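# Unplug the failed server power supply's cord

## Task

Among the four power supplies at the rear of the server ahead, find the failed one: its handle lamp shows amber or no light, while the other three glow green. Pull that unit's power cord plug out. At the end the failed unit must remain latched in its bay, and the released plug must rest wholly below that bay, inserted into nothing. Keep everything inside the work area: from the front service shelf to the supply bays, the shelf's width across, from the shelf top upward. A parts tray sits loose on the shelf; the plug on its cord is not treated as a loose part.

## Robot and tools

Robot: two arms, left_arm (on the +y side, the robot's own left) and right_arm (on -y). Each ends in a five-finger hand; right_arm has a right hand, left_arm its mirror image. Bases: left_arm at (+0.044, +0.350, +1.491) m, right_arm at (+0.044, -0.350, +1.491) m.

Scene frame: origin on the floor under the robot's foot, +z up, +x the direction the robot faces. Positions in results are metres; orientations are quaternions wxyz. Printed poses can be a few cm off. The shelf and server may not be square to the robot.

Hand point: a point fixed to the palm, about 0.05 m in front of it and 0.15 m from the wrist face. Its +z runs along the straight fingers, +y out of the palm, +x across the palm away from the thumb on the right hand (toward the thumb on the left hand). Straight fingertips lie 0.06-0.07 m past the point along +z and 0.06 m behind it along -y. A wrist bracket on the little-finger side can strike things.

The 28-number row (all values in [-1, 1], always all 28 even if one arm is idle): left_arm dx, dy, dz, rx, ry, rz; left hand thumb_turn, thumb_bend, index, middle, ring, little, force_limit, speed; then the same 14 for right_arm. Pose numbers are offsets, not poses: they count from that arm's current Hand target, along that Hand target's own axes. 1.0 equals 0.6 m for dx/dy/dz, or 180 degrees; rx, ry, rz form one rotation vector. Sending six zeros asks nothing new of an arm. Hand motor numbers are absolute targets: -1 open (thumb beside palm, straight fingers), +1 closed (thumb across palm, fingers curled). force_limit maps -1..+1 to roughly 0..10 N at the fingertip (15 N for the two thumb motors); speed rises from near zero at -1 to full at +0.48 and above. For a gentle grip close at speed -0.94 or lower. To keep a hand unchanged, resend the eight numbers of its last executed row (or, before any, its hand_measured plus hand_force_limit and hand_speed). A motor only starts when its target changes by at least 0.002. To grip harder, raise force_limit and send a more closed target; to loosen, send a target more open than hand_measured. The thumb across the palm plus fingers hold items 0.035-0.065 m thick, handles down to about 0.025 m.

Tools:
- execute_actions(actions, cameras): actions is a list of actions; each action is up to 15 rows of 28 numbers, one row per 1/30 s step, the last row held to step 15. Every row in an action is an offset from the Hand target at that action's start, not from the previous row; the next action starts from the new Hand target, so repeating an offset moves further. An empty list returns images.
- move(target, speed, blend, blocking, cameras): target is one 28-number row or up to 15 rows; every row is an offset from the same starting Hand targets. Paths are straight, all arms finish together, capped at 10 s. speed in m/s (0.002 to 4.3, default 0.25; turns up to twice that in rad/s), one value or one per target. blend in m rounds corners in a list (0 stops at each). blocking=false returns after about 0.5 s while the move continues. Moves do not avoid obstacles or the other arm. The result adds a move: line (done, off_target, moving, held, fault) and limits (paced = pose clipped, held = steps withheld).
- wait(seconds, cameras): 0-3600 s, sends nothing new; a running move keeps going.
- stop(cameras): brakes the running move.
- zoom_image(camera, region): region [x0, y0, x1, y1] pixels, at most 504 by 504, on the newest image of cam_head_left, cam_head_right, cam_left_wrist or cam_right_wrist.
- show_instructions(): shows reference images.
- finished_scene(scene=1): ends the scene permanently.

Cameras: cam_head_left and cam_head_right 504x504, cam_left_wrist and cam_right_wrist 672x504.

Readings: Hand target is the last commanded pose after clipping; the hand often rests 1-5 cm short of it, mostly low, from friction and weight, without any contact. A fresh execute_actions call re-requests it; otherwise send the remaining gap. Orientation commands are clipped to 40 degrees from the measured one per step. hand_measured, hand_stopped_by (moving, target, force, stalled, fault) and hand_load_n (N at the fingertip, positive when pushed open) follow the motor order above; a lost grip shows as load dropping near 0. Joint torques include an offset; joints 3 and 4 wrap at ±28 N m.

Avoid: faster moves hit harder, and a target set beyond a contact presses harder; to release a push, command back past the hand point. Do not let the arms or hands touch each other or close on the other hand. Do not knock the tray or anything out of the work area, drop things, let go of moving parts, or slam fixed parts. Do not pull the power supply from its bay. Long holds and stretched arms heat motors (MOTOR HOT at 85 °C, arm drops at 100 °C).

Each tool is called after "Call:" in YAML: its name, and indented under it one key for each argument.

Reference images:

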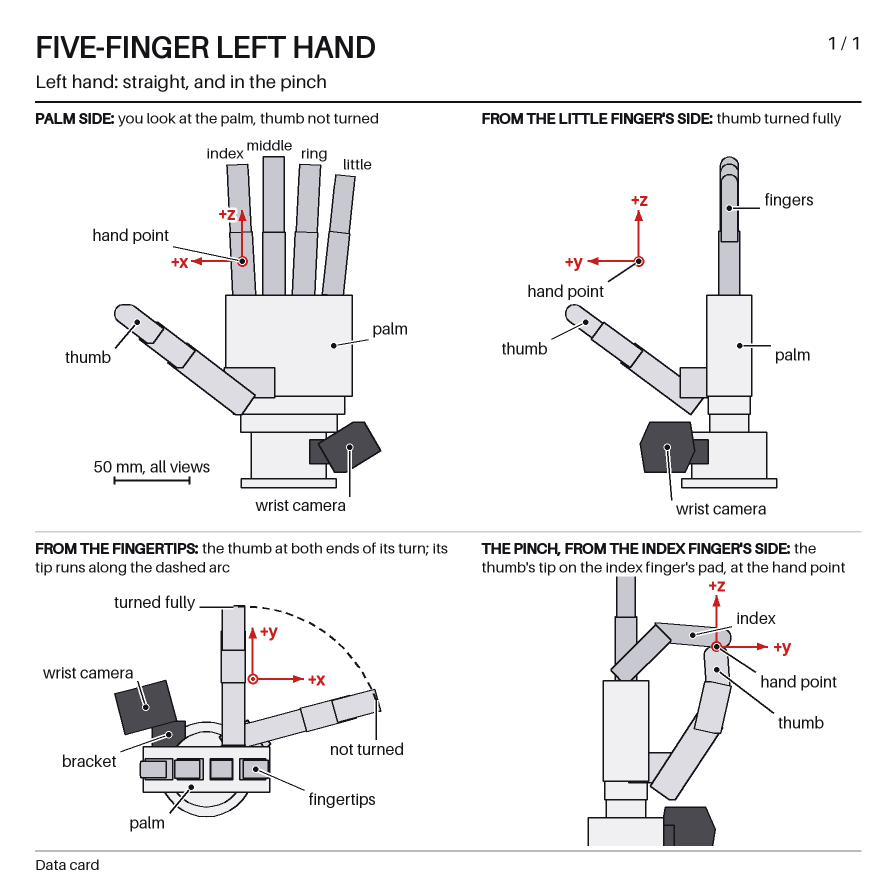

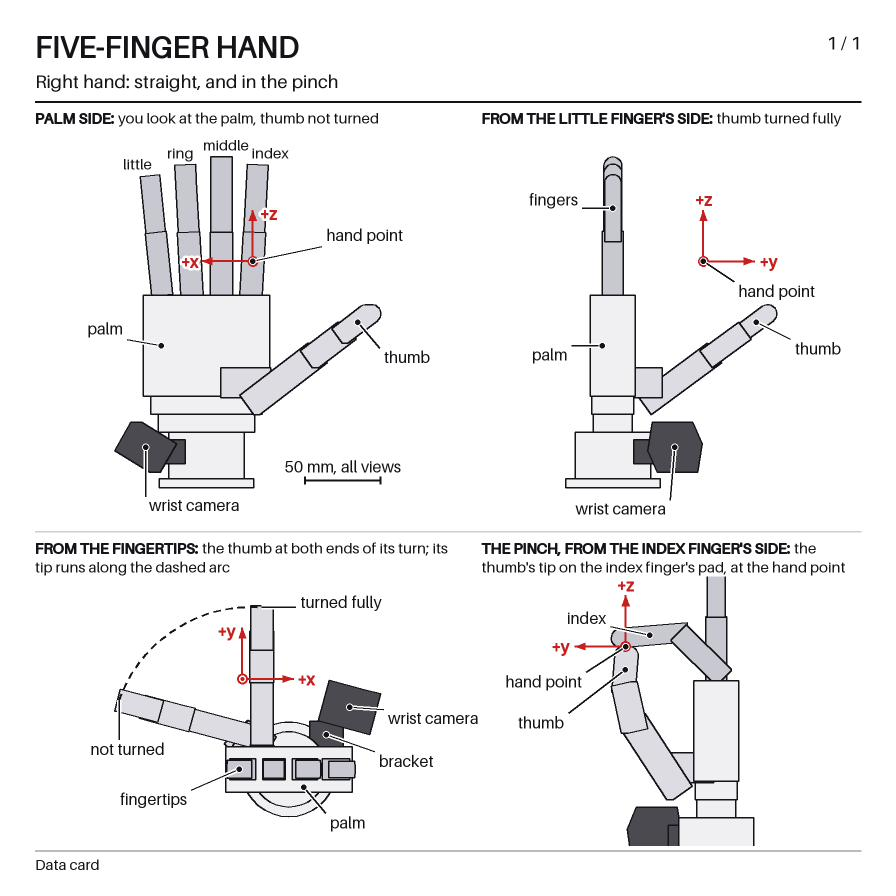

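## Session

Call:
execute_actions:
  actions: []

Scene clock: 0.00 s.
left_arm: end_effector_position=(+0.5598, +0.0547, +1.1788) hand_measured=(-1.000, -1.000, -1.000, -1.000, -1.000, -1.000) hand_load_n=(+0.0, +0.0, -0.5, +0.0, +0.0, +0.0) hand_stopped_by=(target, target, target, target, target, target) hand_force_limit=0.00 hand_speed=-0.80 end_effector_quat_wxyz=(-0.124, +0.809, -0.371, +0.438) | right_arm: end_effector_position=(+0.4568, -0.2216, +1.2544) hand_measured=(-1.000, -1.000, -1.000, -1.000, -1.000, -1.000) hand_load_n=(+0.0, +0.0, +0.0, +0.0, +0.0, +0.0) hand_stopped_by=(target, target, target, target, target, target) hand_force_limit=0.00 hand_speed=-0.80 end_effector_quat_wxyz=(+0.011, +0.930, -0.367, -0.004)
Joint positions: left_arm=[0.444 2.46 0.974 1.301 -0.369 -0.376] | right_arm=[-0.399 1.945 1.094 -0.44 0.63 -0.553]
Joint velocities: within noise
Joint torques (N m): no reading
Heat: left arm: hottest waist 35 °C; right arm: hottest shoulder 39 °C.
Hand target: left_arm +0.5634, +0.0534, +1.1849; -0.124, +0.807, -0.369, +0.444 | right_arm +0.4603, -0.2211, +1.2544; +0.009, +0.929, -0.369, -0.002

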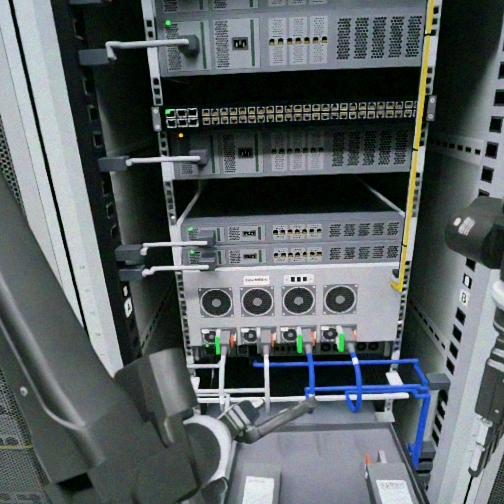

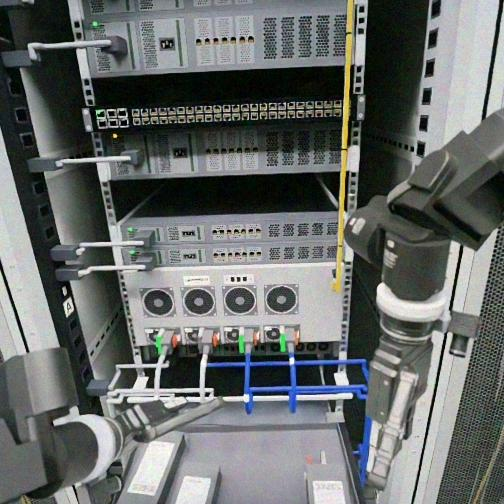

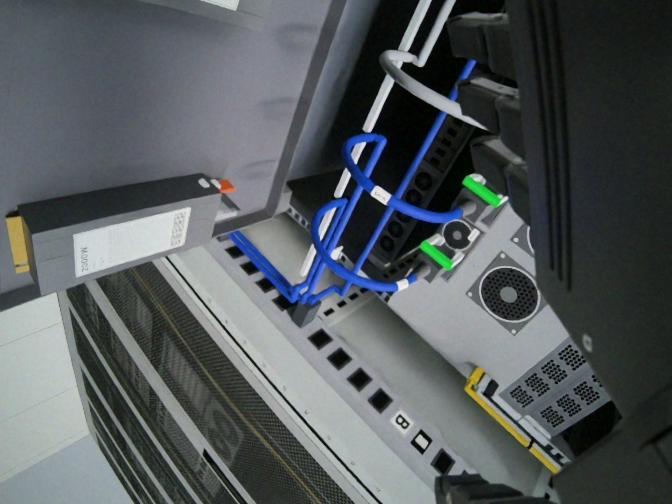

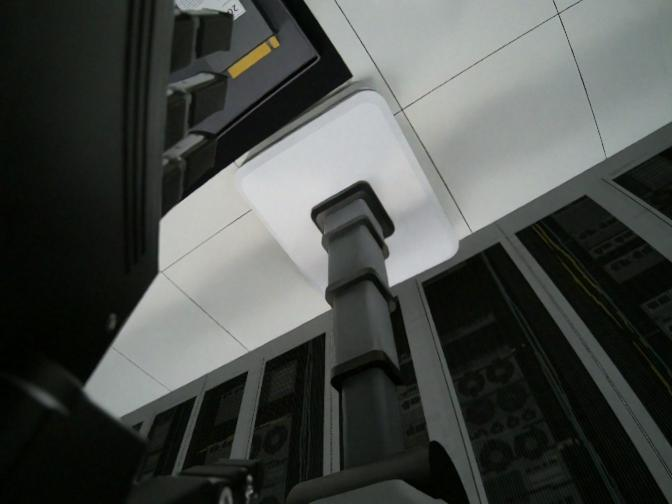

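Call:
zoom_image:
  camera: "cam_head_left"
  region: [180, 310, 400, 430]

Call:
zoom_image:
  camera: "cam_head_right"
  region: [120, 310, 340, 430]

Call:
zoom_image:
  camera: "cam_left_wrist"
  region: [280, 100, 560, 320]

Scaled by 2.291 from the camera's image (finer frame: 720x720).

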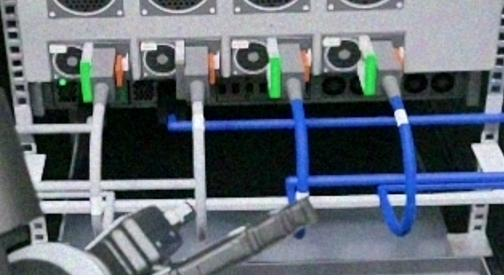

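Scaled by 2.291 from the camera's image (finer frame: 720x720).

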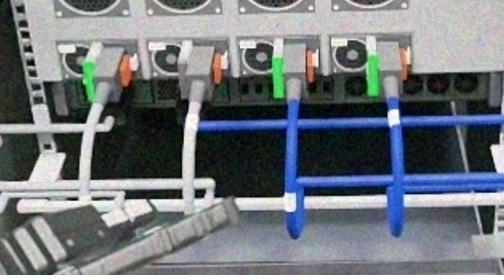

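Scaled by 1.800 from the camera's image (finer frame: 960x720).

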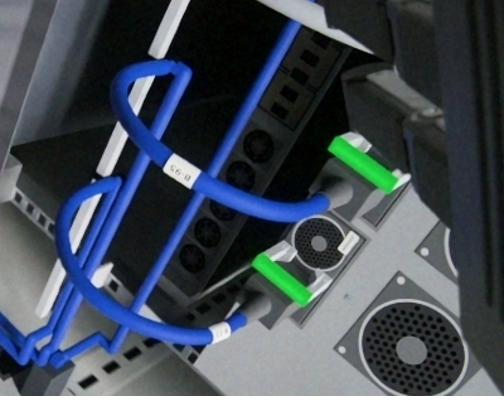

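Call:
zoom_image:
  camera: "cam_head_left"
  region: [190, 320, 300, 380]

Call:
zoom_image:
  camera: "cam_head_right"
  region: [140, 320, 250, 380]

Scaled by 4.582 from the camera's image (finer frame: 720x720).

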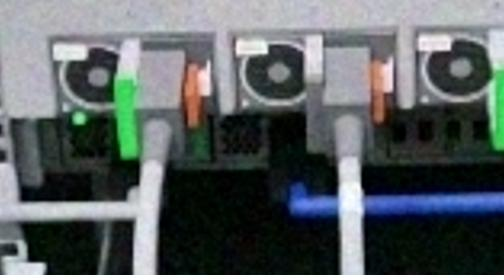

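Scaled by 4.582 from the camera's image (finer frame: 720x720).

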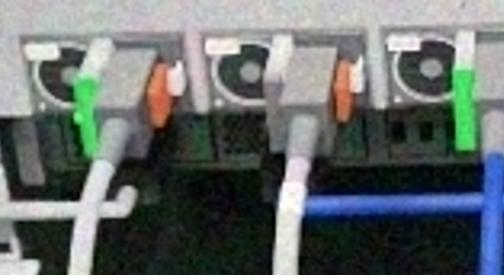

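Call:
zoom_image:
  camera: "cam_left_wrist"
  region: [380, 150, 540, 300]

Call:
zoom_image:
  camera: "cam_head_left"
  region: [230, 325, 290, 385]

Scaled by 3.150 from the camera's image (finer frame: 960x720).

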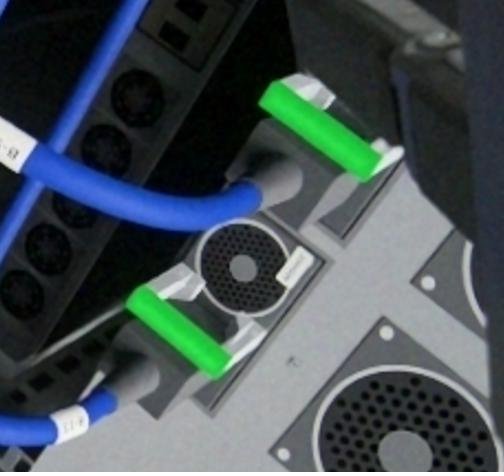

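Scaled by 8.400 from the camera's image (finer frame: 720x720).

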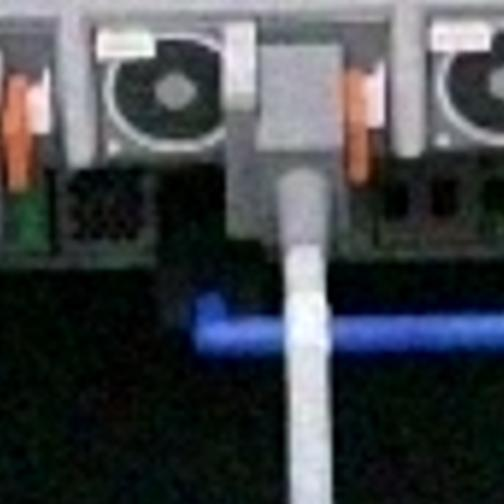

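Call:
move:
  target: [0.149,-0.260,-0.022,-0.0845,-0.298,-0.2526,-1,-1,-1,-1,-1,-1,0,-0.8,0,0,0,0,0,0,-1,-1,-1,-1,-1,-1,0,-0.8]
  speed: 0.2
  cameras: ["all"]

Scene clock: 173.10 s.
left_arm: end_effector_position=(+0.6377, +0.1083, +1.3070) hand_measured=(-1.000, -1.000, -1.000, -1.000, -1.000, -1.000) hand_load_n=(+0.0, +0.0, +0.0, +0.0, +0.0, +0.0) hand_stopped_by=(target, target, target, target, target, target) hand_force_limit=0.00 hand_speed=-0.80 end_effector_quat_wxyz=(-0.007, +1.000, -0.008, -0.013) | right_arm: end_effector_position=(+0.4568, -0.2216, +1.2544) hand_measured=(-1.000, -1.000, -1.000, -1.000, -1.000, -1.000) hand_load_n=(+0.0, +0.0, +0.0, +0.0, +0.0, +0.0) hand_stopped_by=(target, target, target, target, target, target) hand_force_limit=0.00 hand_speed=-0.80 end_effector_quat_wxyz=(+0.011, +0.930, -0.367, -0.004)
Joint positions: left_arm=[0.335 1.99 1.41 -0.768 -0.64 -1.903] | right_arm=[-0.399 1.945 1.094 -0.44 0.63 -0.553]
Joint torques (N m): left_arm=[-13.51 -13.8 6.94 0.14 0.09 -0.12] | right_arm=[9.82 -14.21 3.49 0.36 -0.22 0.13]
Heat: left arm: hottest waist 36 °C; right arm: hottest shoulder 41 °C.
Hand target: left_arm +0.6583, +0.1007, +1.3308; +0.003, +1.000, +0.001, +0.006 | right_arm +0.4603, -0.2211, +1.2544; +0.009, +0.929, -0.369, -0.002
Off the commanded pose: left_arm 0.032 m, 3 deg | right_arm 0.004 m, 0 deg.
move: off_target (left_arm)

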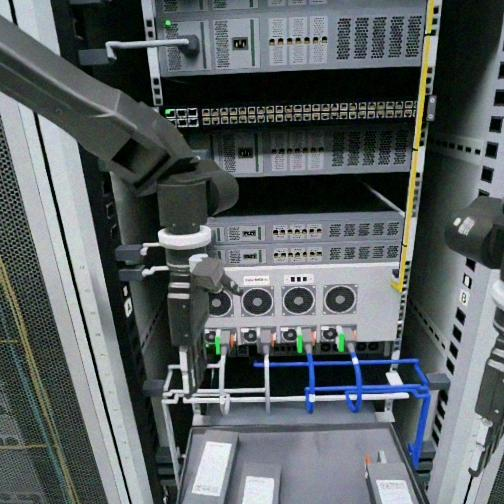

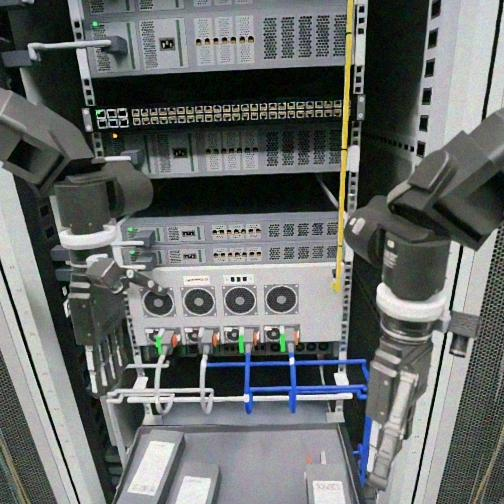

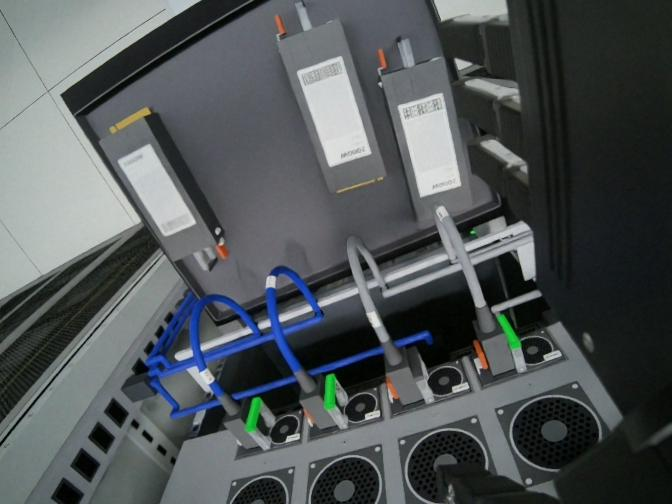

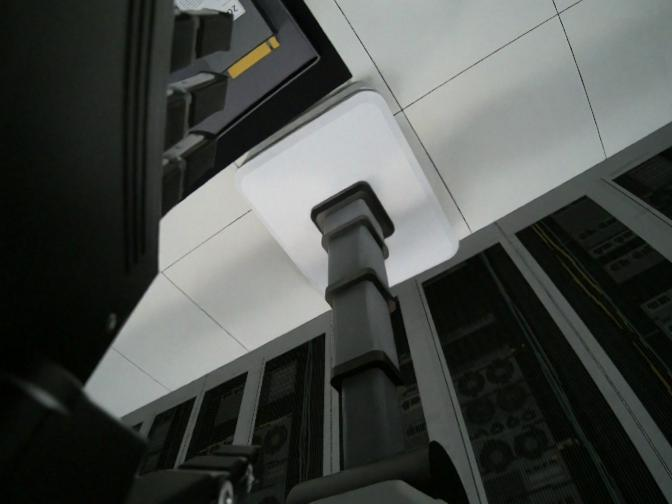

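Call:
zoom_image:
  camera: "cam_left_wrist"
  region: [320, 220, 520, 420]

Call:
zoom_image:
  camera: "cam_head_right"
  region: [60, 230, 260, 430]

Call:
zoom_image:
  camera: "cam_head_left"
  region: [140, 230, 340, 430]

Scaled by 2.520 from the camera's image (finer frame: 960x720).

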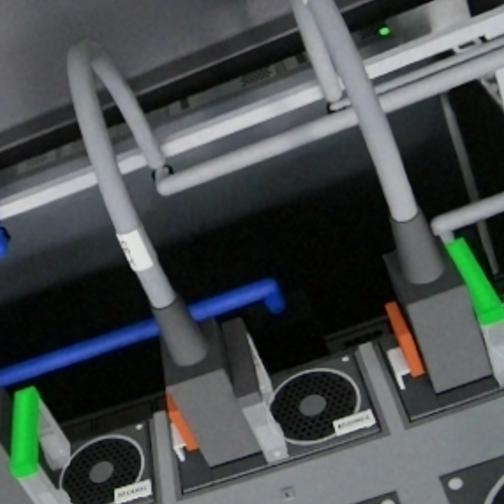

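Scaled by 2.520 from the camera's image (finer frame: 720x720).

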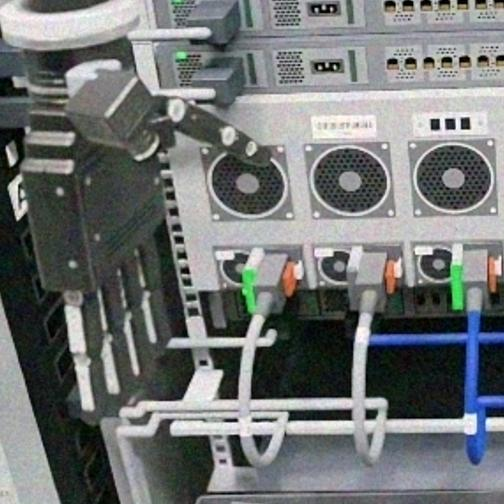

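Scaled by 2.520 from the camera's image (finer frame: 720x720).

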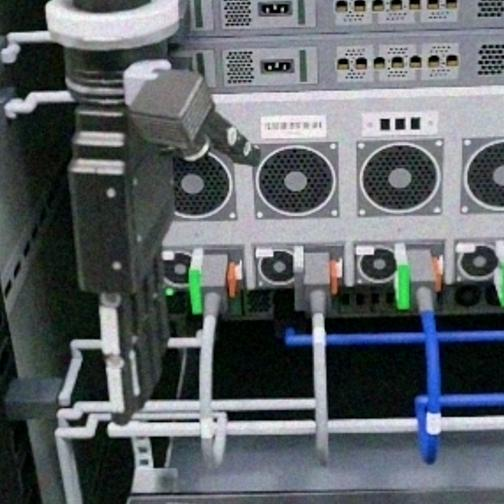

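Call:
move:
  target: [0.203,0.073,0.095,0.0833,0,0,1,-1,-1,-1,-1,-1,0,0,0,0,0,0,0,0,-1,-1,-1,-1,-1,-1,0,-0.8]
  speed: 0.15
  cameras: ["all"]

Scene clock: 265.27 s.
left_arm: end_effector_position=(+0.7707, +0.0748, +1.2576) hand_measured=(+1.000, -1.000, -1.000, -1.000, -1.000, -1.000) hand_load_n=(+0.0, +0.0, +0.0, +0.0, +0.0, +0.0) hand_stopped_by=(target, target, target, target, target, target) hand_force_limit=0.00 hand_speed=0.00 end_effector_quat_wxyz=(-0.134, +0.991, -0.001, -0.009) | right_arm: end_effector_position=(+0.4568, -0.2216, +1.2544) hand_measured=(-1.000, -1.000, -1.000, -1.000, -1.000, -1.000) hand_load_n=(+0.0, +0.0, +0.0, +0.0, +0.0, +0.0) hand_stopped_by=(target, target, target, target, target, target) hand_force_limit=0.00 hand_speed=-0.80 end_effector_quat_wxyz=(+0.011, +0.930, -0.367, -0.004)
Joint positions: left_arm=[0.326 2.453 2.207 -1.237 -0.879 -2.021] | right_arm=[-0.399 1.945 1.094 -0.44 0.63 -0.553]
Joint torques (N m): left_arm=[-18.02 -15.27 8.84 0.09 -0.34 -0.17] | right_arm=[9.64 -13.68 3.19 0.4 -0.16 0.11]
Heat: left arm: hottest waist 37 °C; right arm: hottest shoulder 41 °C.
Hand target: left_arm +0.7807, +0.0568, +1.2753; -0.127, +0.992, +0.001, +0.006 | right_arm +0.4603, -0.2211, +1.2544; +0.009, +0.929, -0.369, -0.002
Off the commanded pose: left_arm 0.027 m, 2 deg | right_arm 0.004 m, 0 deg.
move: off_target (left_arm)

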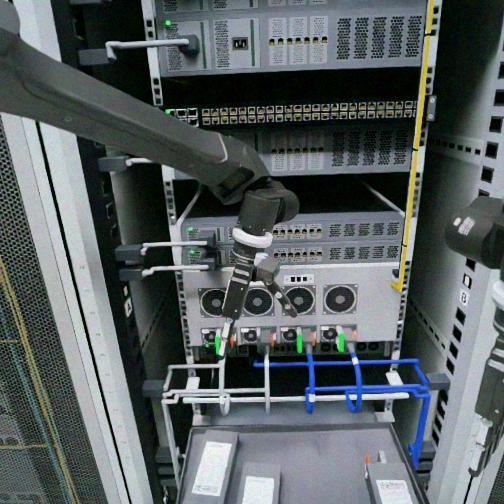

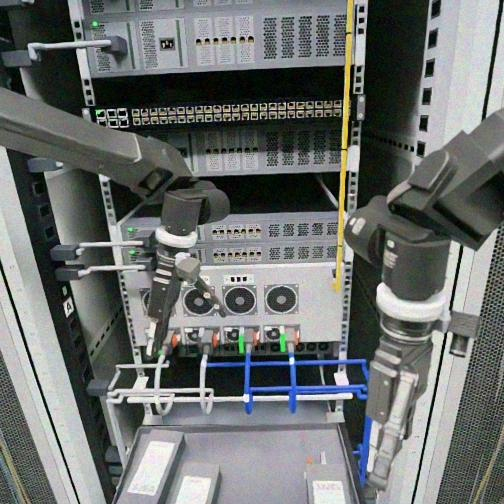

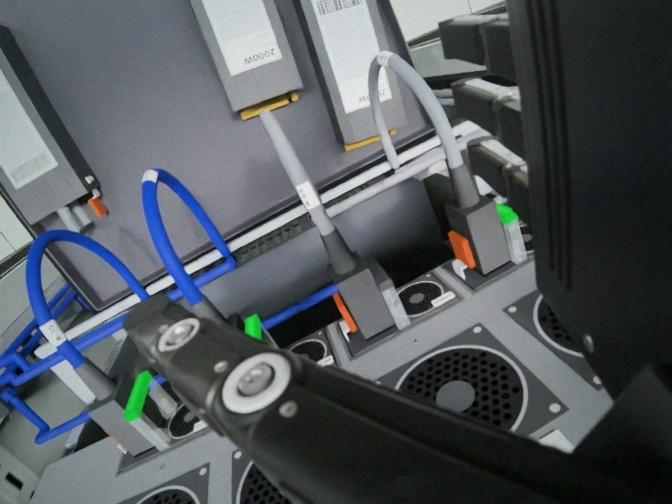

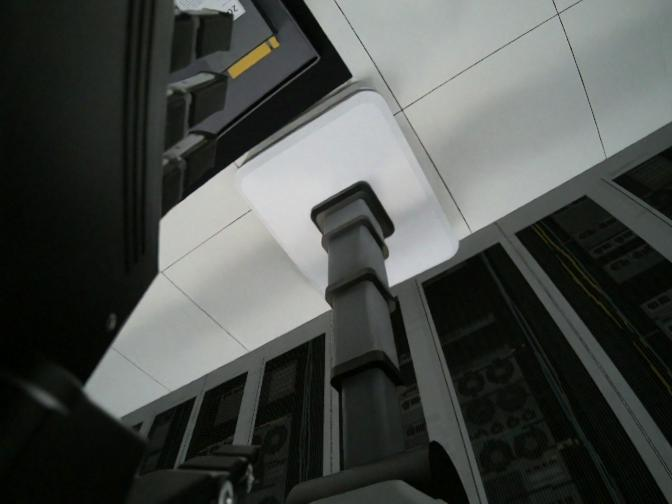

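Call:
zoom_image:
  camera: "cam_head_left"
  region: [190, 260, 330, 400]

Call:
zoom_image:
  camera: "cam_head_right"
  region: [130, 260, 270, 400]

Scaled by 3.600 from the camera's image (finer frame: 720x720).

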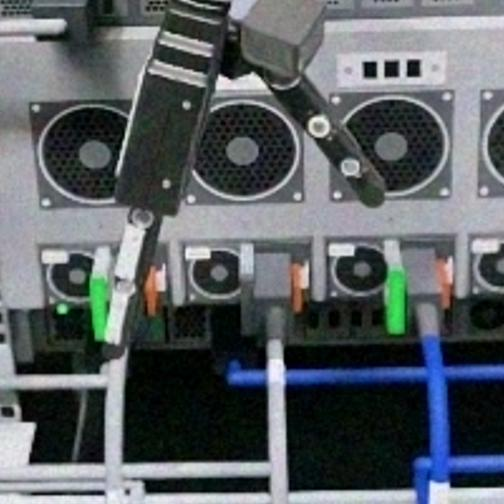

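Scaled by 3.600 from the camera's image (finer frame: 720x720).

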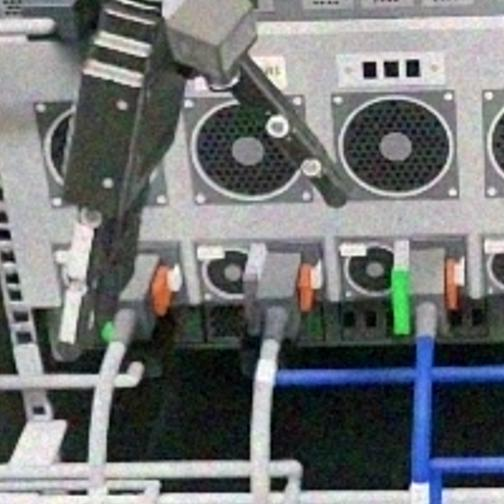

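Call:
move:
  target: [0.032,0.056,0.083,0,0,0,1,-0.4,-0.7,-0.7,-0.5,-0.5,0,-0.3,0,0,0,0,0,0,-1,-1,-1,-1,-1,-1,0,-0.8]
  speed: 0.1
  cameras: ["all"]

Call:
zoom_image:
  camera: "cam_head_left"
  region: [190, 260, 330, 400]

Call:
zoom_image:
  camera: "cam_head_right"
  region: [130, 260, 270, 400]

Scene clock: 301.50 s.
left_arm: end_effector_position=(+0.7895, +0.0338, +1.2153) hand_measured=(+1.000, -0.400, -0.700, -0.700, -0.500, -0.500) hand_load_n=(+0.5, +0.0, +0.0, +0.0, +0.0, +0.0) hand_stopped_by=(target, target, target, target, target, target) hand_force_limit=0.00 hand_speed=-0.30 end_effector_quat_wxyz=(-0.129, +0.992, -0.003, +0.002) | right_arm: end_effector_position=(+0.4568, -0.2216, +1.2544) hand_measured=(-1.000, -1.000, -1.000, -1.000, -1.000, -1.000) hand_load_n=(-0.5, +0.0, +0.0, +0.0, +0.0, +0.0) hand_stopped_by=(target, target, target, target, target, target) hand_force_limit=0.00 hand_speed=-0.80 end_effector_quat_wxyz=(+0.011, +0.930, -0.367, -0.004)
Joint positions: left_arm=[0.326 2.655 2.477 -1.267 -0.879 -1.99] | right_arm=[-0.399 1.945 1.094 -0.44 0.63 -0.553]
Joint torques (N m): left_arm=[-16.15 -15.68 9.2 -0.02 -0.18 0.07] | right_arm=[9.7 -14.39 3.36 0.46 -0.21 0.16]
Heat: left arm: hottest waist 37 °C; right arm: hottest shoulder 41 °C.
Hand target: left_arm +0.8007, +0.0369, +1.2189; -0.127, +0.992, +0.001, +0.006 | right_arm +0.4603, -0.2211, +1.2544; +0.009, +0.929, -0.369, -0.002
Off the commanded pose: left_arm 0.012 m, 1 deg | right_arm 0.004 m, 0 deg.
move: off_target (left_arm)

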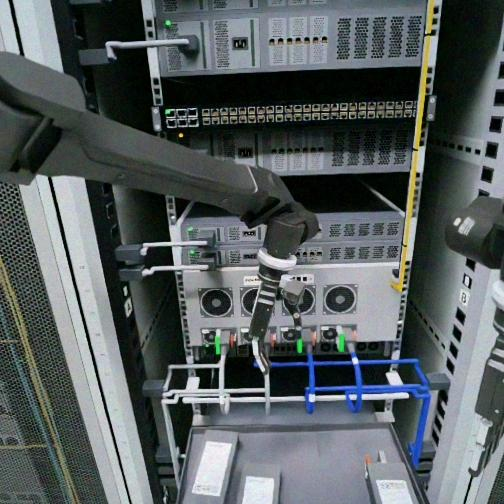

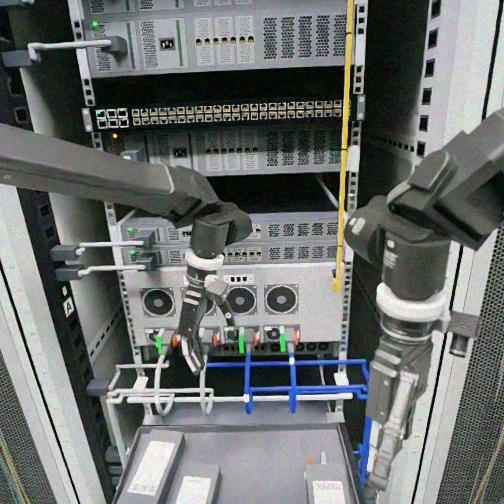

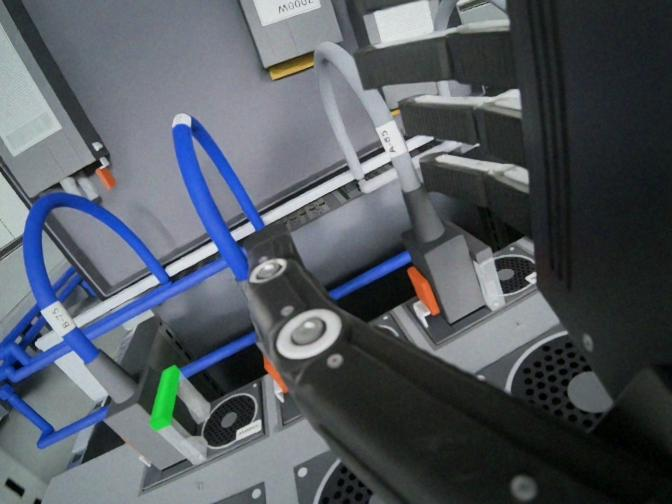

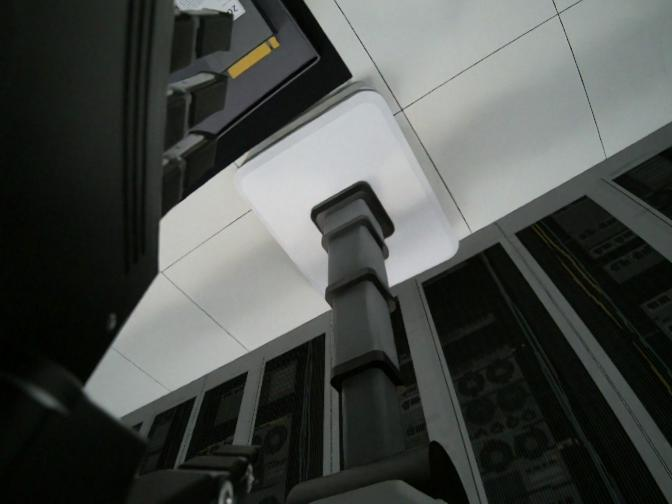

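Scaled by 3.600 from the camera's image (finer frame: 720x720).

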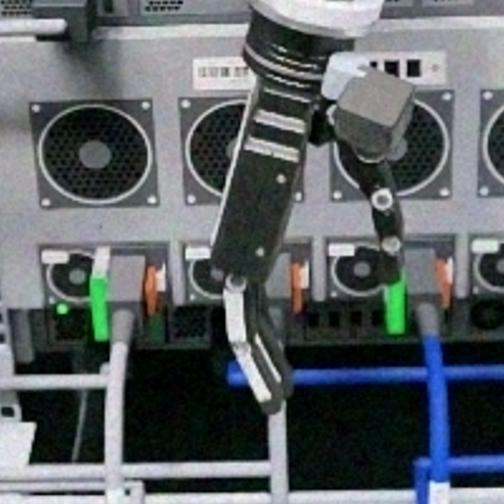

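Scaled by 3.600 from the camera's image (finer frame: 720x720).

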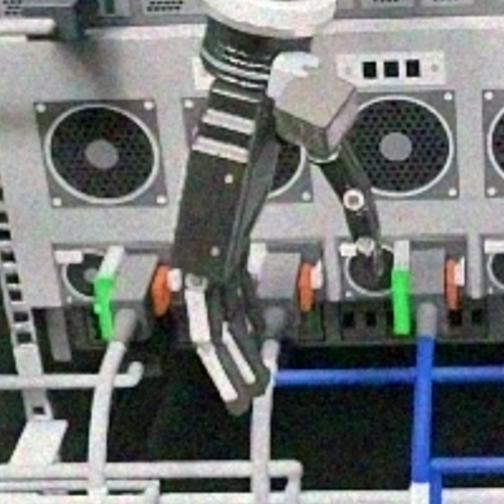

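Call:
zoom_image:
  camera: "cam_left_wrist"
  region: [340, 0, 600, 340]

Scaled by 1.482 from the camera's image (finer frame: 960x720).

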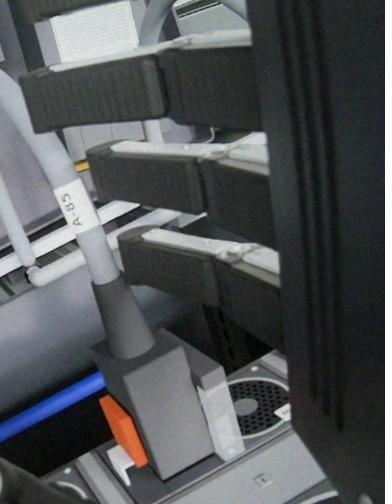

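Call:
move:
  target: [0.04,-0.0465,0.007,0,0,0,1,-0.4,-0.7,-0.7,-0.5,-0.5,0,-0.3,0,0,0,0,0,0,-1,-1,-1,-1,-1,-1,0,-0.8]
  speed: 0.1
  cameras: ["cam_left_wrist","cam_head_left","cam_head_right"]

Call:
zoom_image:
  camera: "cam_left_wrist"
  region: [300, 0, 600, 340]

Scene clock: 327.23 s.
left_arm: end_effector_position=(+0.8130, +0.0632, +1.2150) hand_measured=(+1.000, -0.400, -0.700, -0.700, -0.500, -0.500) hand_load_n=(+0.0, +0.0, +0.0, +0.0, +0.0, +0.0) hand_stopped_by=(target, target, target, target, target, target) hand_force_limit=0.00 hand_speed=-0.30 end_effector_quat_wxyz=(-0.131, +0.991, -0.002, +0.000) | right_arm: end_effector_position=(+0.4568, -0.2216, +1.2544) hand_measured=(-1.000, -1.000, -1.000, -1.000, -1.000, -1.000) hand_load_n=(+0.0, +0.0, +0.0, +0.0, +0.0, +0.0) hand_stopped_by=(target, target, target, target, target, target) hand_force_limit=0.00 hand_speed=-0.80 end_effector_quat_wxyz=(+0.011, +0.930, -0.367, -0.004)
Joint positions: left_arm=[0.363 2.67 2.568 -1.307 -0.876 -1.94] | right_arm=[-0.399 1.945 1.094 -0.44 0.63 -0.553]
Joint torques (N m): left_arm=[-16.09 -16.21 9.51 0.02 -0.11 0.06] | right_arm=[9.17 -14.45 3.26 0.24 -0.19 0.13]
Heat: left arm: hottest waist 37 °C; right arm: hottest shoulder 41 °C.
Hand target: left_arm +0.8246, +0.0650, +1.2223; -0.127, +0.992, +0.001, +0.006 | right_arm +0.4603, -0.2211, +1.2544; +0.009, +0.929, -0.369, -0.002
Off the commanded pose: left_arm 0.014 m, 1 deg | right_arm 0.004 m, 0 deg.
move: off_target (left_arm)
Images, in order (width x height): cam_head_left 504x504, cam_head_right 504x504, cam_left_wrist 672x504.

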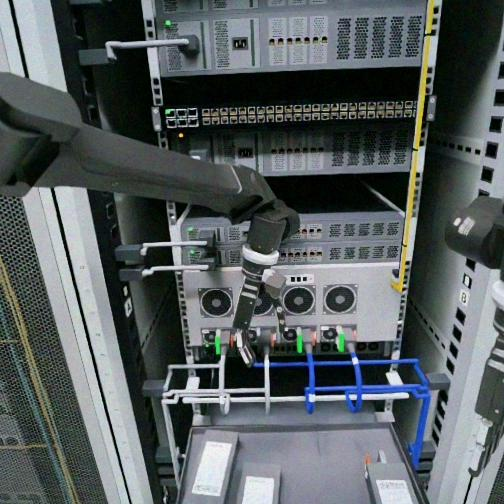

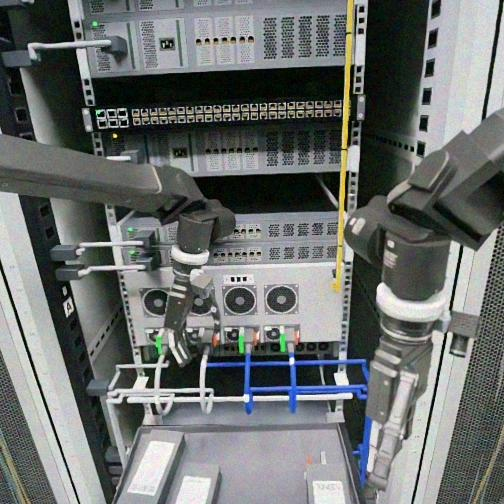

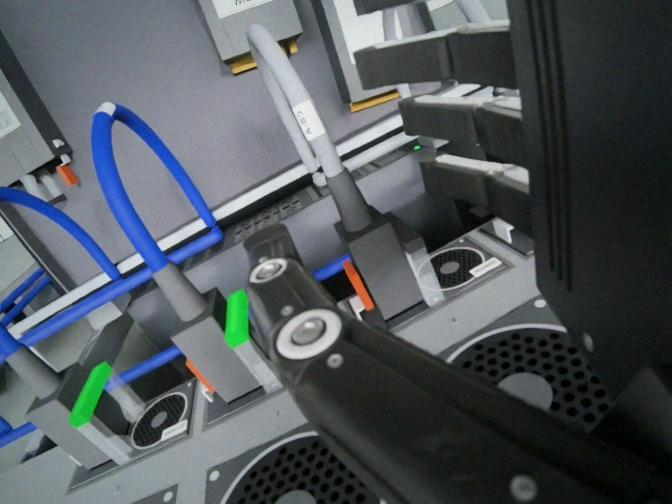

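Scaled by 1.482 from the camera's image (finer frame: 960x720).

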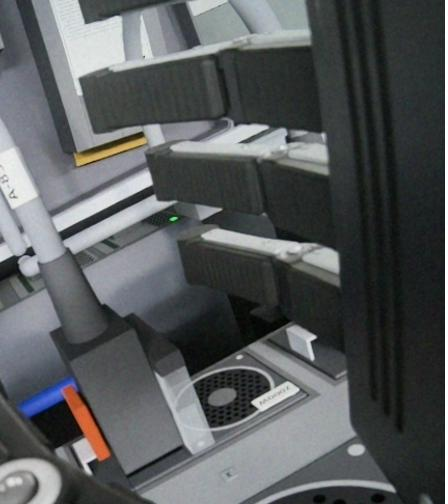

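Call:
move:
  target: [0.0207,0.0263,0.0677,0,0,0,1,-0.4,-0.7,-0.7,-0.5,-0.5,0,-0.3,0,0,0,0,0,0,-1,-1,-1,-1,-1,-1,0,-0.8]
  speed: 0.08
  cameras: ["cam_left_wrist","cam_head_left","cam_head_right"]

Call:
zoom_image:
  camera: "cam_left_wrist"
  region: [240, 0, 560, 340]

Call:
zoom_image:
  camera: "cam_head_left"
  region: [190, 290, 330, 430]

Call:
zoom_image:
  camera: "cam_head_right"
  region: [130, 290, 270, 430]

Scene clock: 339.37 s.
left_arm: end_effector_position=(+0.8208, +0.0444, +1.1907) hand_measured=(+1.000, -0.400, -0.700, -0.700, -0.500, -0.500) hand_load_n=(+0.0, +0.0, +1.5, +0.0, +2.0, +0.0) hand_stopped_by=(target, target, target, target, target, target) hand_force_limit=0.00 hand_speed=-0.30 end_effector_quat_wxyz=(-0.131, +0.991, -0.020, +0.009) | right_arm: end_effector_position=(+0.4568, -0.2216, +1.2544) hand_measured=(-1.000, -1.000, -1.000, -1.000, -1.000, -1.000) hand_load_n=(+0.0, +0.0, +0.0, +0.0, +0.0, +0.0) hand_stopped_by=(target, target, target, target, target, target) hand_force_limit=0.00 hand_speed=-0.80 end_effector_quat_wxyz=(+0.011, +0.930, -0.367, -0.004)
Joint positions: left_arm=[0.365 2.826 2.81 -1.355 -0.883 -1.876] | right_arm=[-0.399 1.945 1.094 -0.44 0.63 -0.553]
Joint torques (N m): left_arm=[-13.86 -15.27 11.28 0.91 0.5 0.06] | right_arm=[10.05 -13.74 3.22 0.42 -0.21 0.18]
Heat: left arm: hottest waist 37 °C; right arm: hottest shoulder 41 °C.
Hand target: left_arm +0.8377, +0.0600, +1.1792; -0.127, +0.992, +0.001, +0.006 | right_arm +0.4603, -0.2211, +1.2544; +0.009, +0.929, -0.369, -0.002
Off the commanded pose: left_arm 0.026 m, 3 deg | right_arm 0.004 m, 0 deg.
move: off_target (left_arm)
Images, in order (width x height): cam_head_left 504x504, cam_head_right 504x504, cam_left_wrist 672x504.

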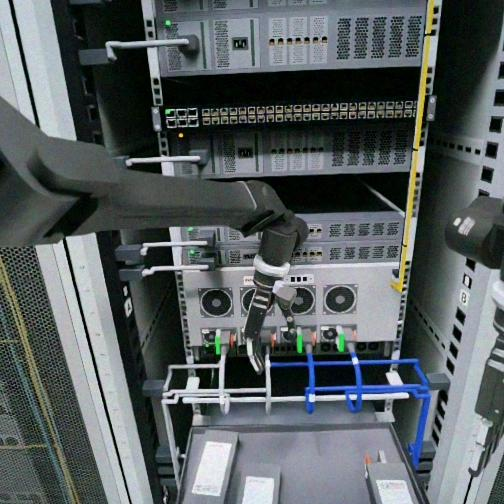

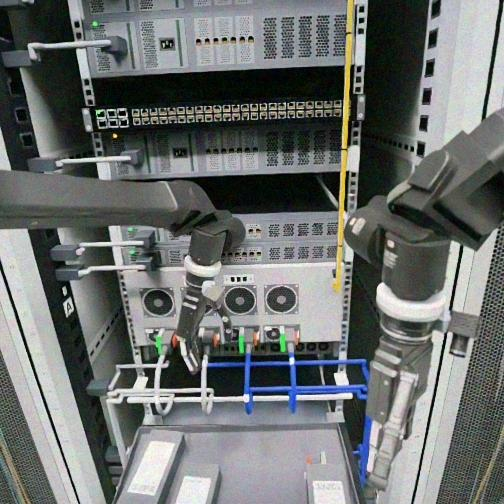

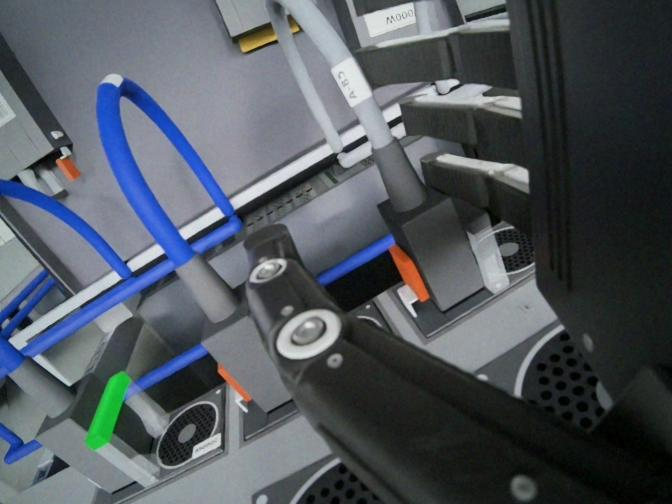

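Scaled by 1.482 from the camera's image (finer frame: 960x720).

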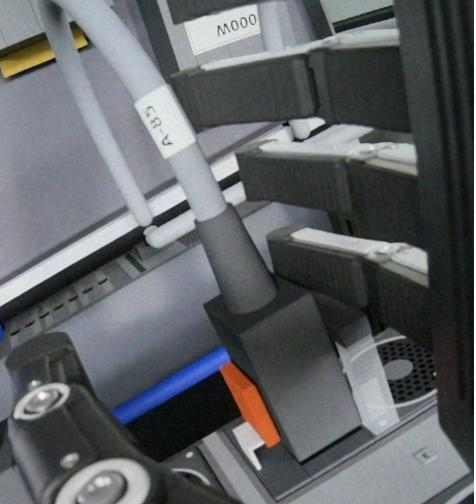

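Scaled by 3.600 from the camera's image (finer frame: 720x720).

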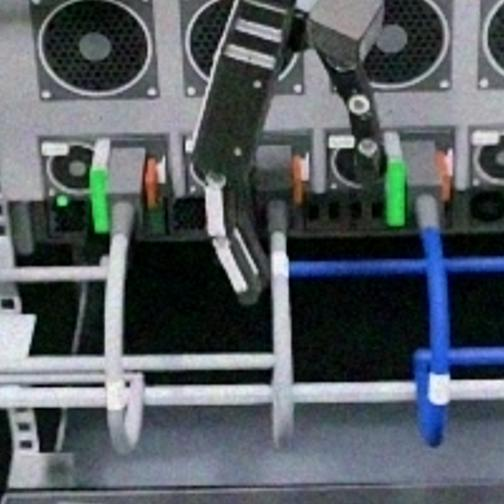

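Scaled by 3.600 from the camera's image (finer frame: 720x720).

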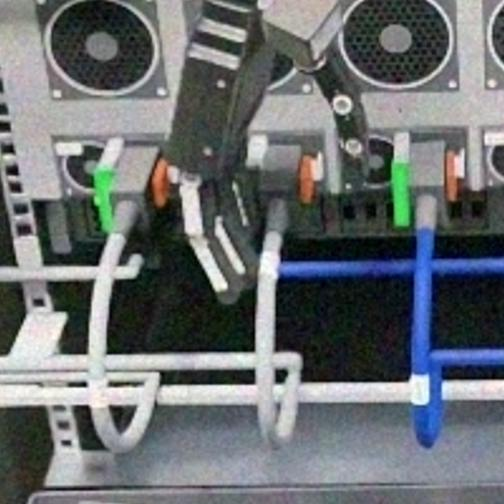

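Call:
move:
  target: [-0.0333,-0.02,-0.035,0,0,0,1,-0.4,-0.7,-0.7,-0.5,-0.5,0,-0.3,0,0,0,0,0,0,-1,-1,-1,-1,-1,-1,0,-0.8]
  speed: 0.08
  cameras: ["cam_left_wrist"]

Call:
zoom_image:
  camera: "cam_left_wrist"
  region: [240, 0, 560, 340]

Scene clock: 368.63 s.
left_arm: end_effector_position=(+0.8016, +0.0552, +1.1867) hand_measured=(+1.000, -0.400, -0.700, -0.700, -0.500, -0.500) hand_load_n=(+0.0, +0.0, +0.0, +0.0, +0.0, +0.0) hand_stopped_by=(target, target, target, target, target, target) hand_force_limit=0.00 hand_speed=-0.30 end_effector_quat_wxyz=(-0.132, +0.991, -0.010, -0.005) | right_arm: end_effector_position=(+0.4568, -0.2216, +1.2544) hand_measured=(-1.000, -1.000, -1.000, -1.000, -1.000, -1.000) hand_load_n=(+0.0, -0.5, +0.0, +0.0, +0.0, +0.0) hand_stopped_by=(target, target, target, target, target, target) hand_force_limit=0.00 hand_speed=-0.80 end_effector_quat_wxyz=(+0.011, +0.930, -0.367, -0.004)
Joint positions: left_arm=[0.373 2.706 2.563 -1.266 -0.874 -1.917] | right_arm=[-0.399 1.945 1.094 -0.44 0.63 -0.553]
Joint torques (N m): left_arm=[-15.97 -19.08 5.5 0.91 -0.11 0.01] | right_arm=[10.29 -14.27 3.33 0.49 -0.2 0.13]
Heat: left arm: hottest elbow 38 °C; right arm: hottest shoulder 41 °C.
Hand target: left_arm +0.8172, +0.0661, +1.2022; -0.127, +0.992, +0.001, +0.006 | right_arm +0.4603, -0.2211, +1.2544; +0.009, +0.929, -0.369, -0.002
Off the commanded pose: left_arm 0.025 m, 2 deg | right_arm 0.004 m, 0 deg.
move: off_target (left_arm)

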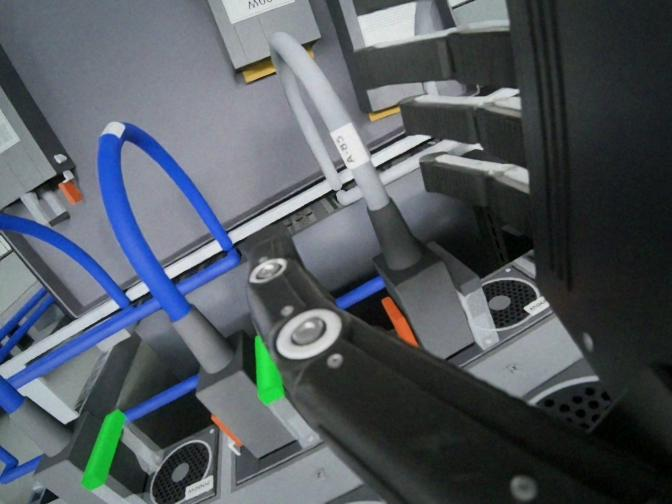

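Scaled by 1.482 from the camera's image (finer frame: 960x720).

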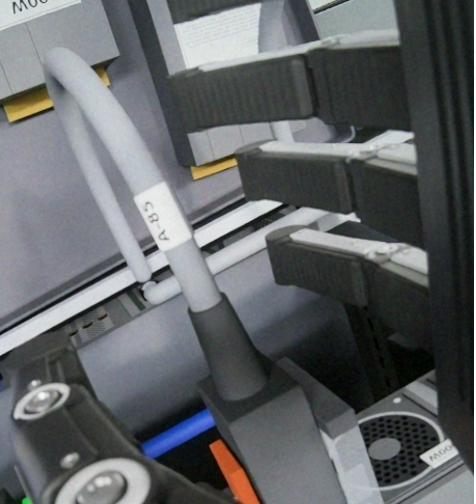

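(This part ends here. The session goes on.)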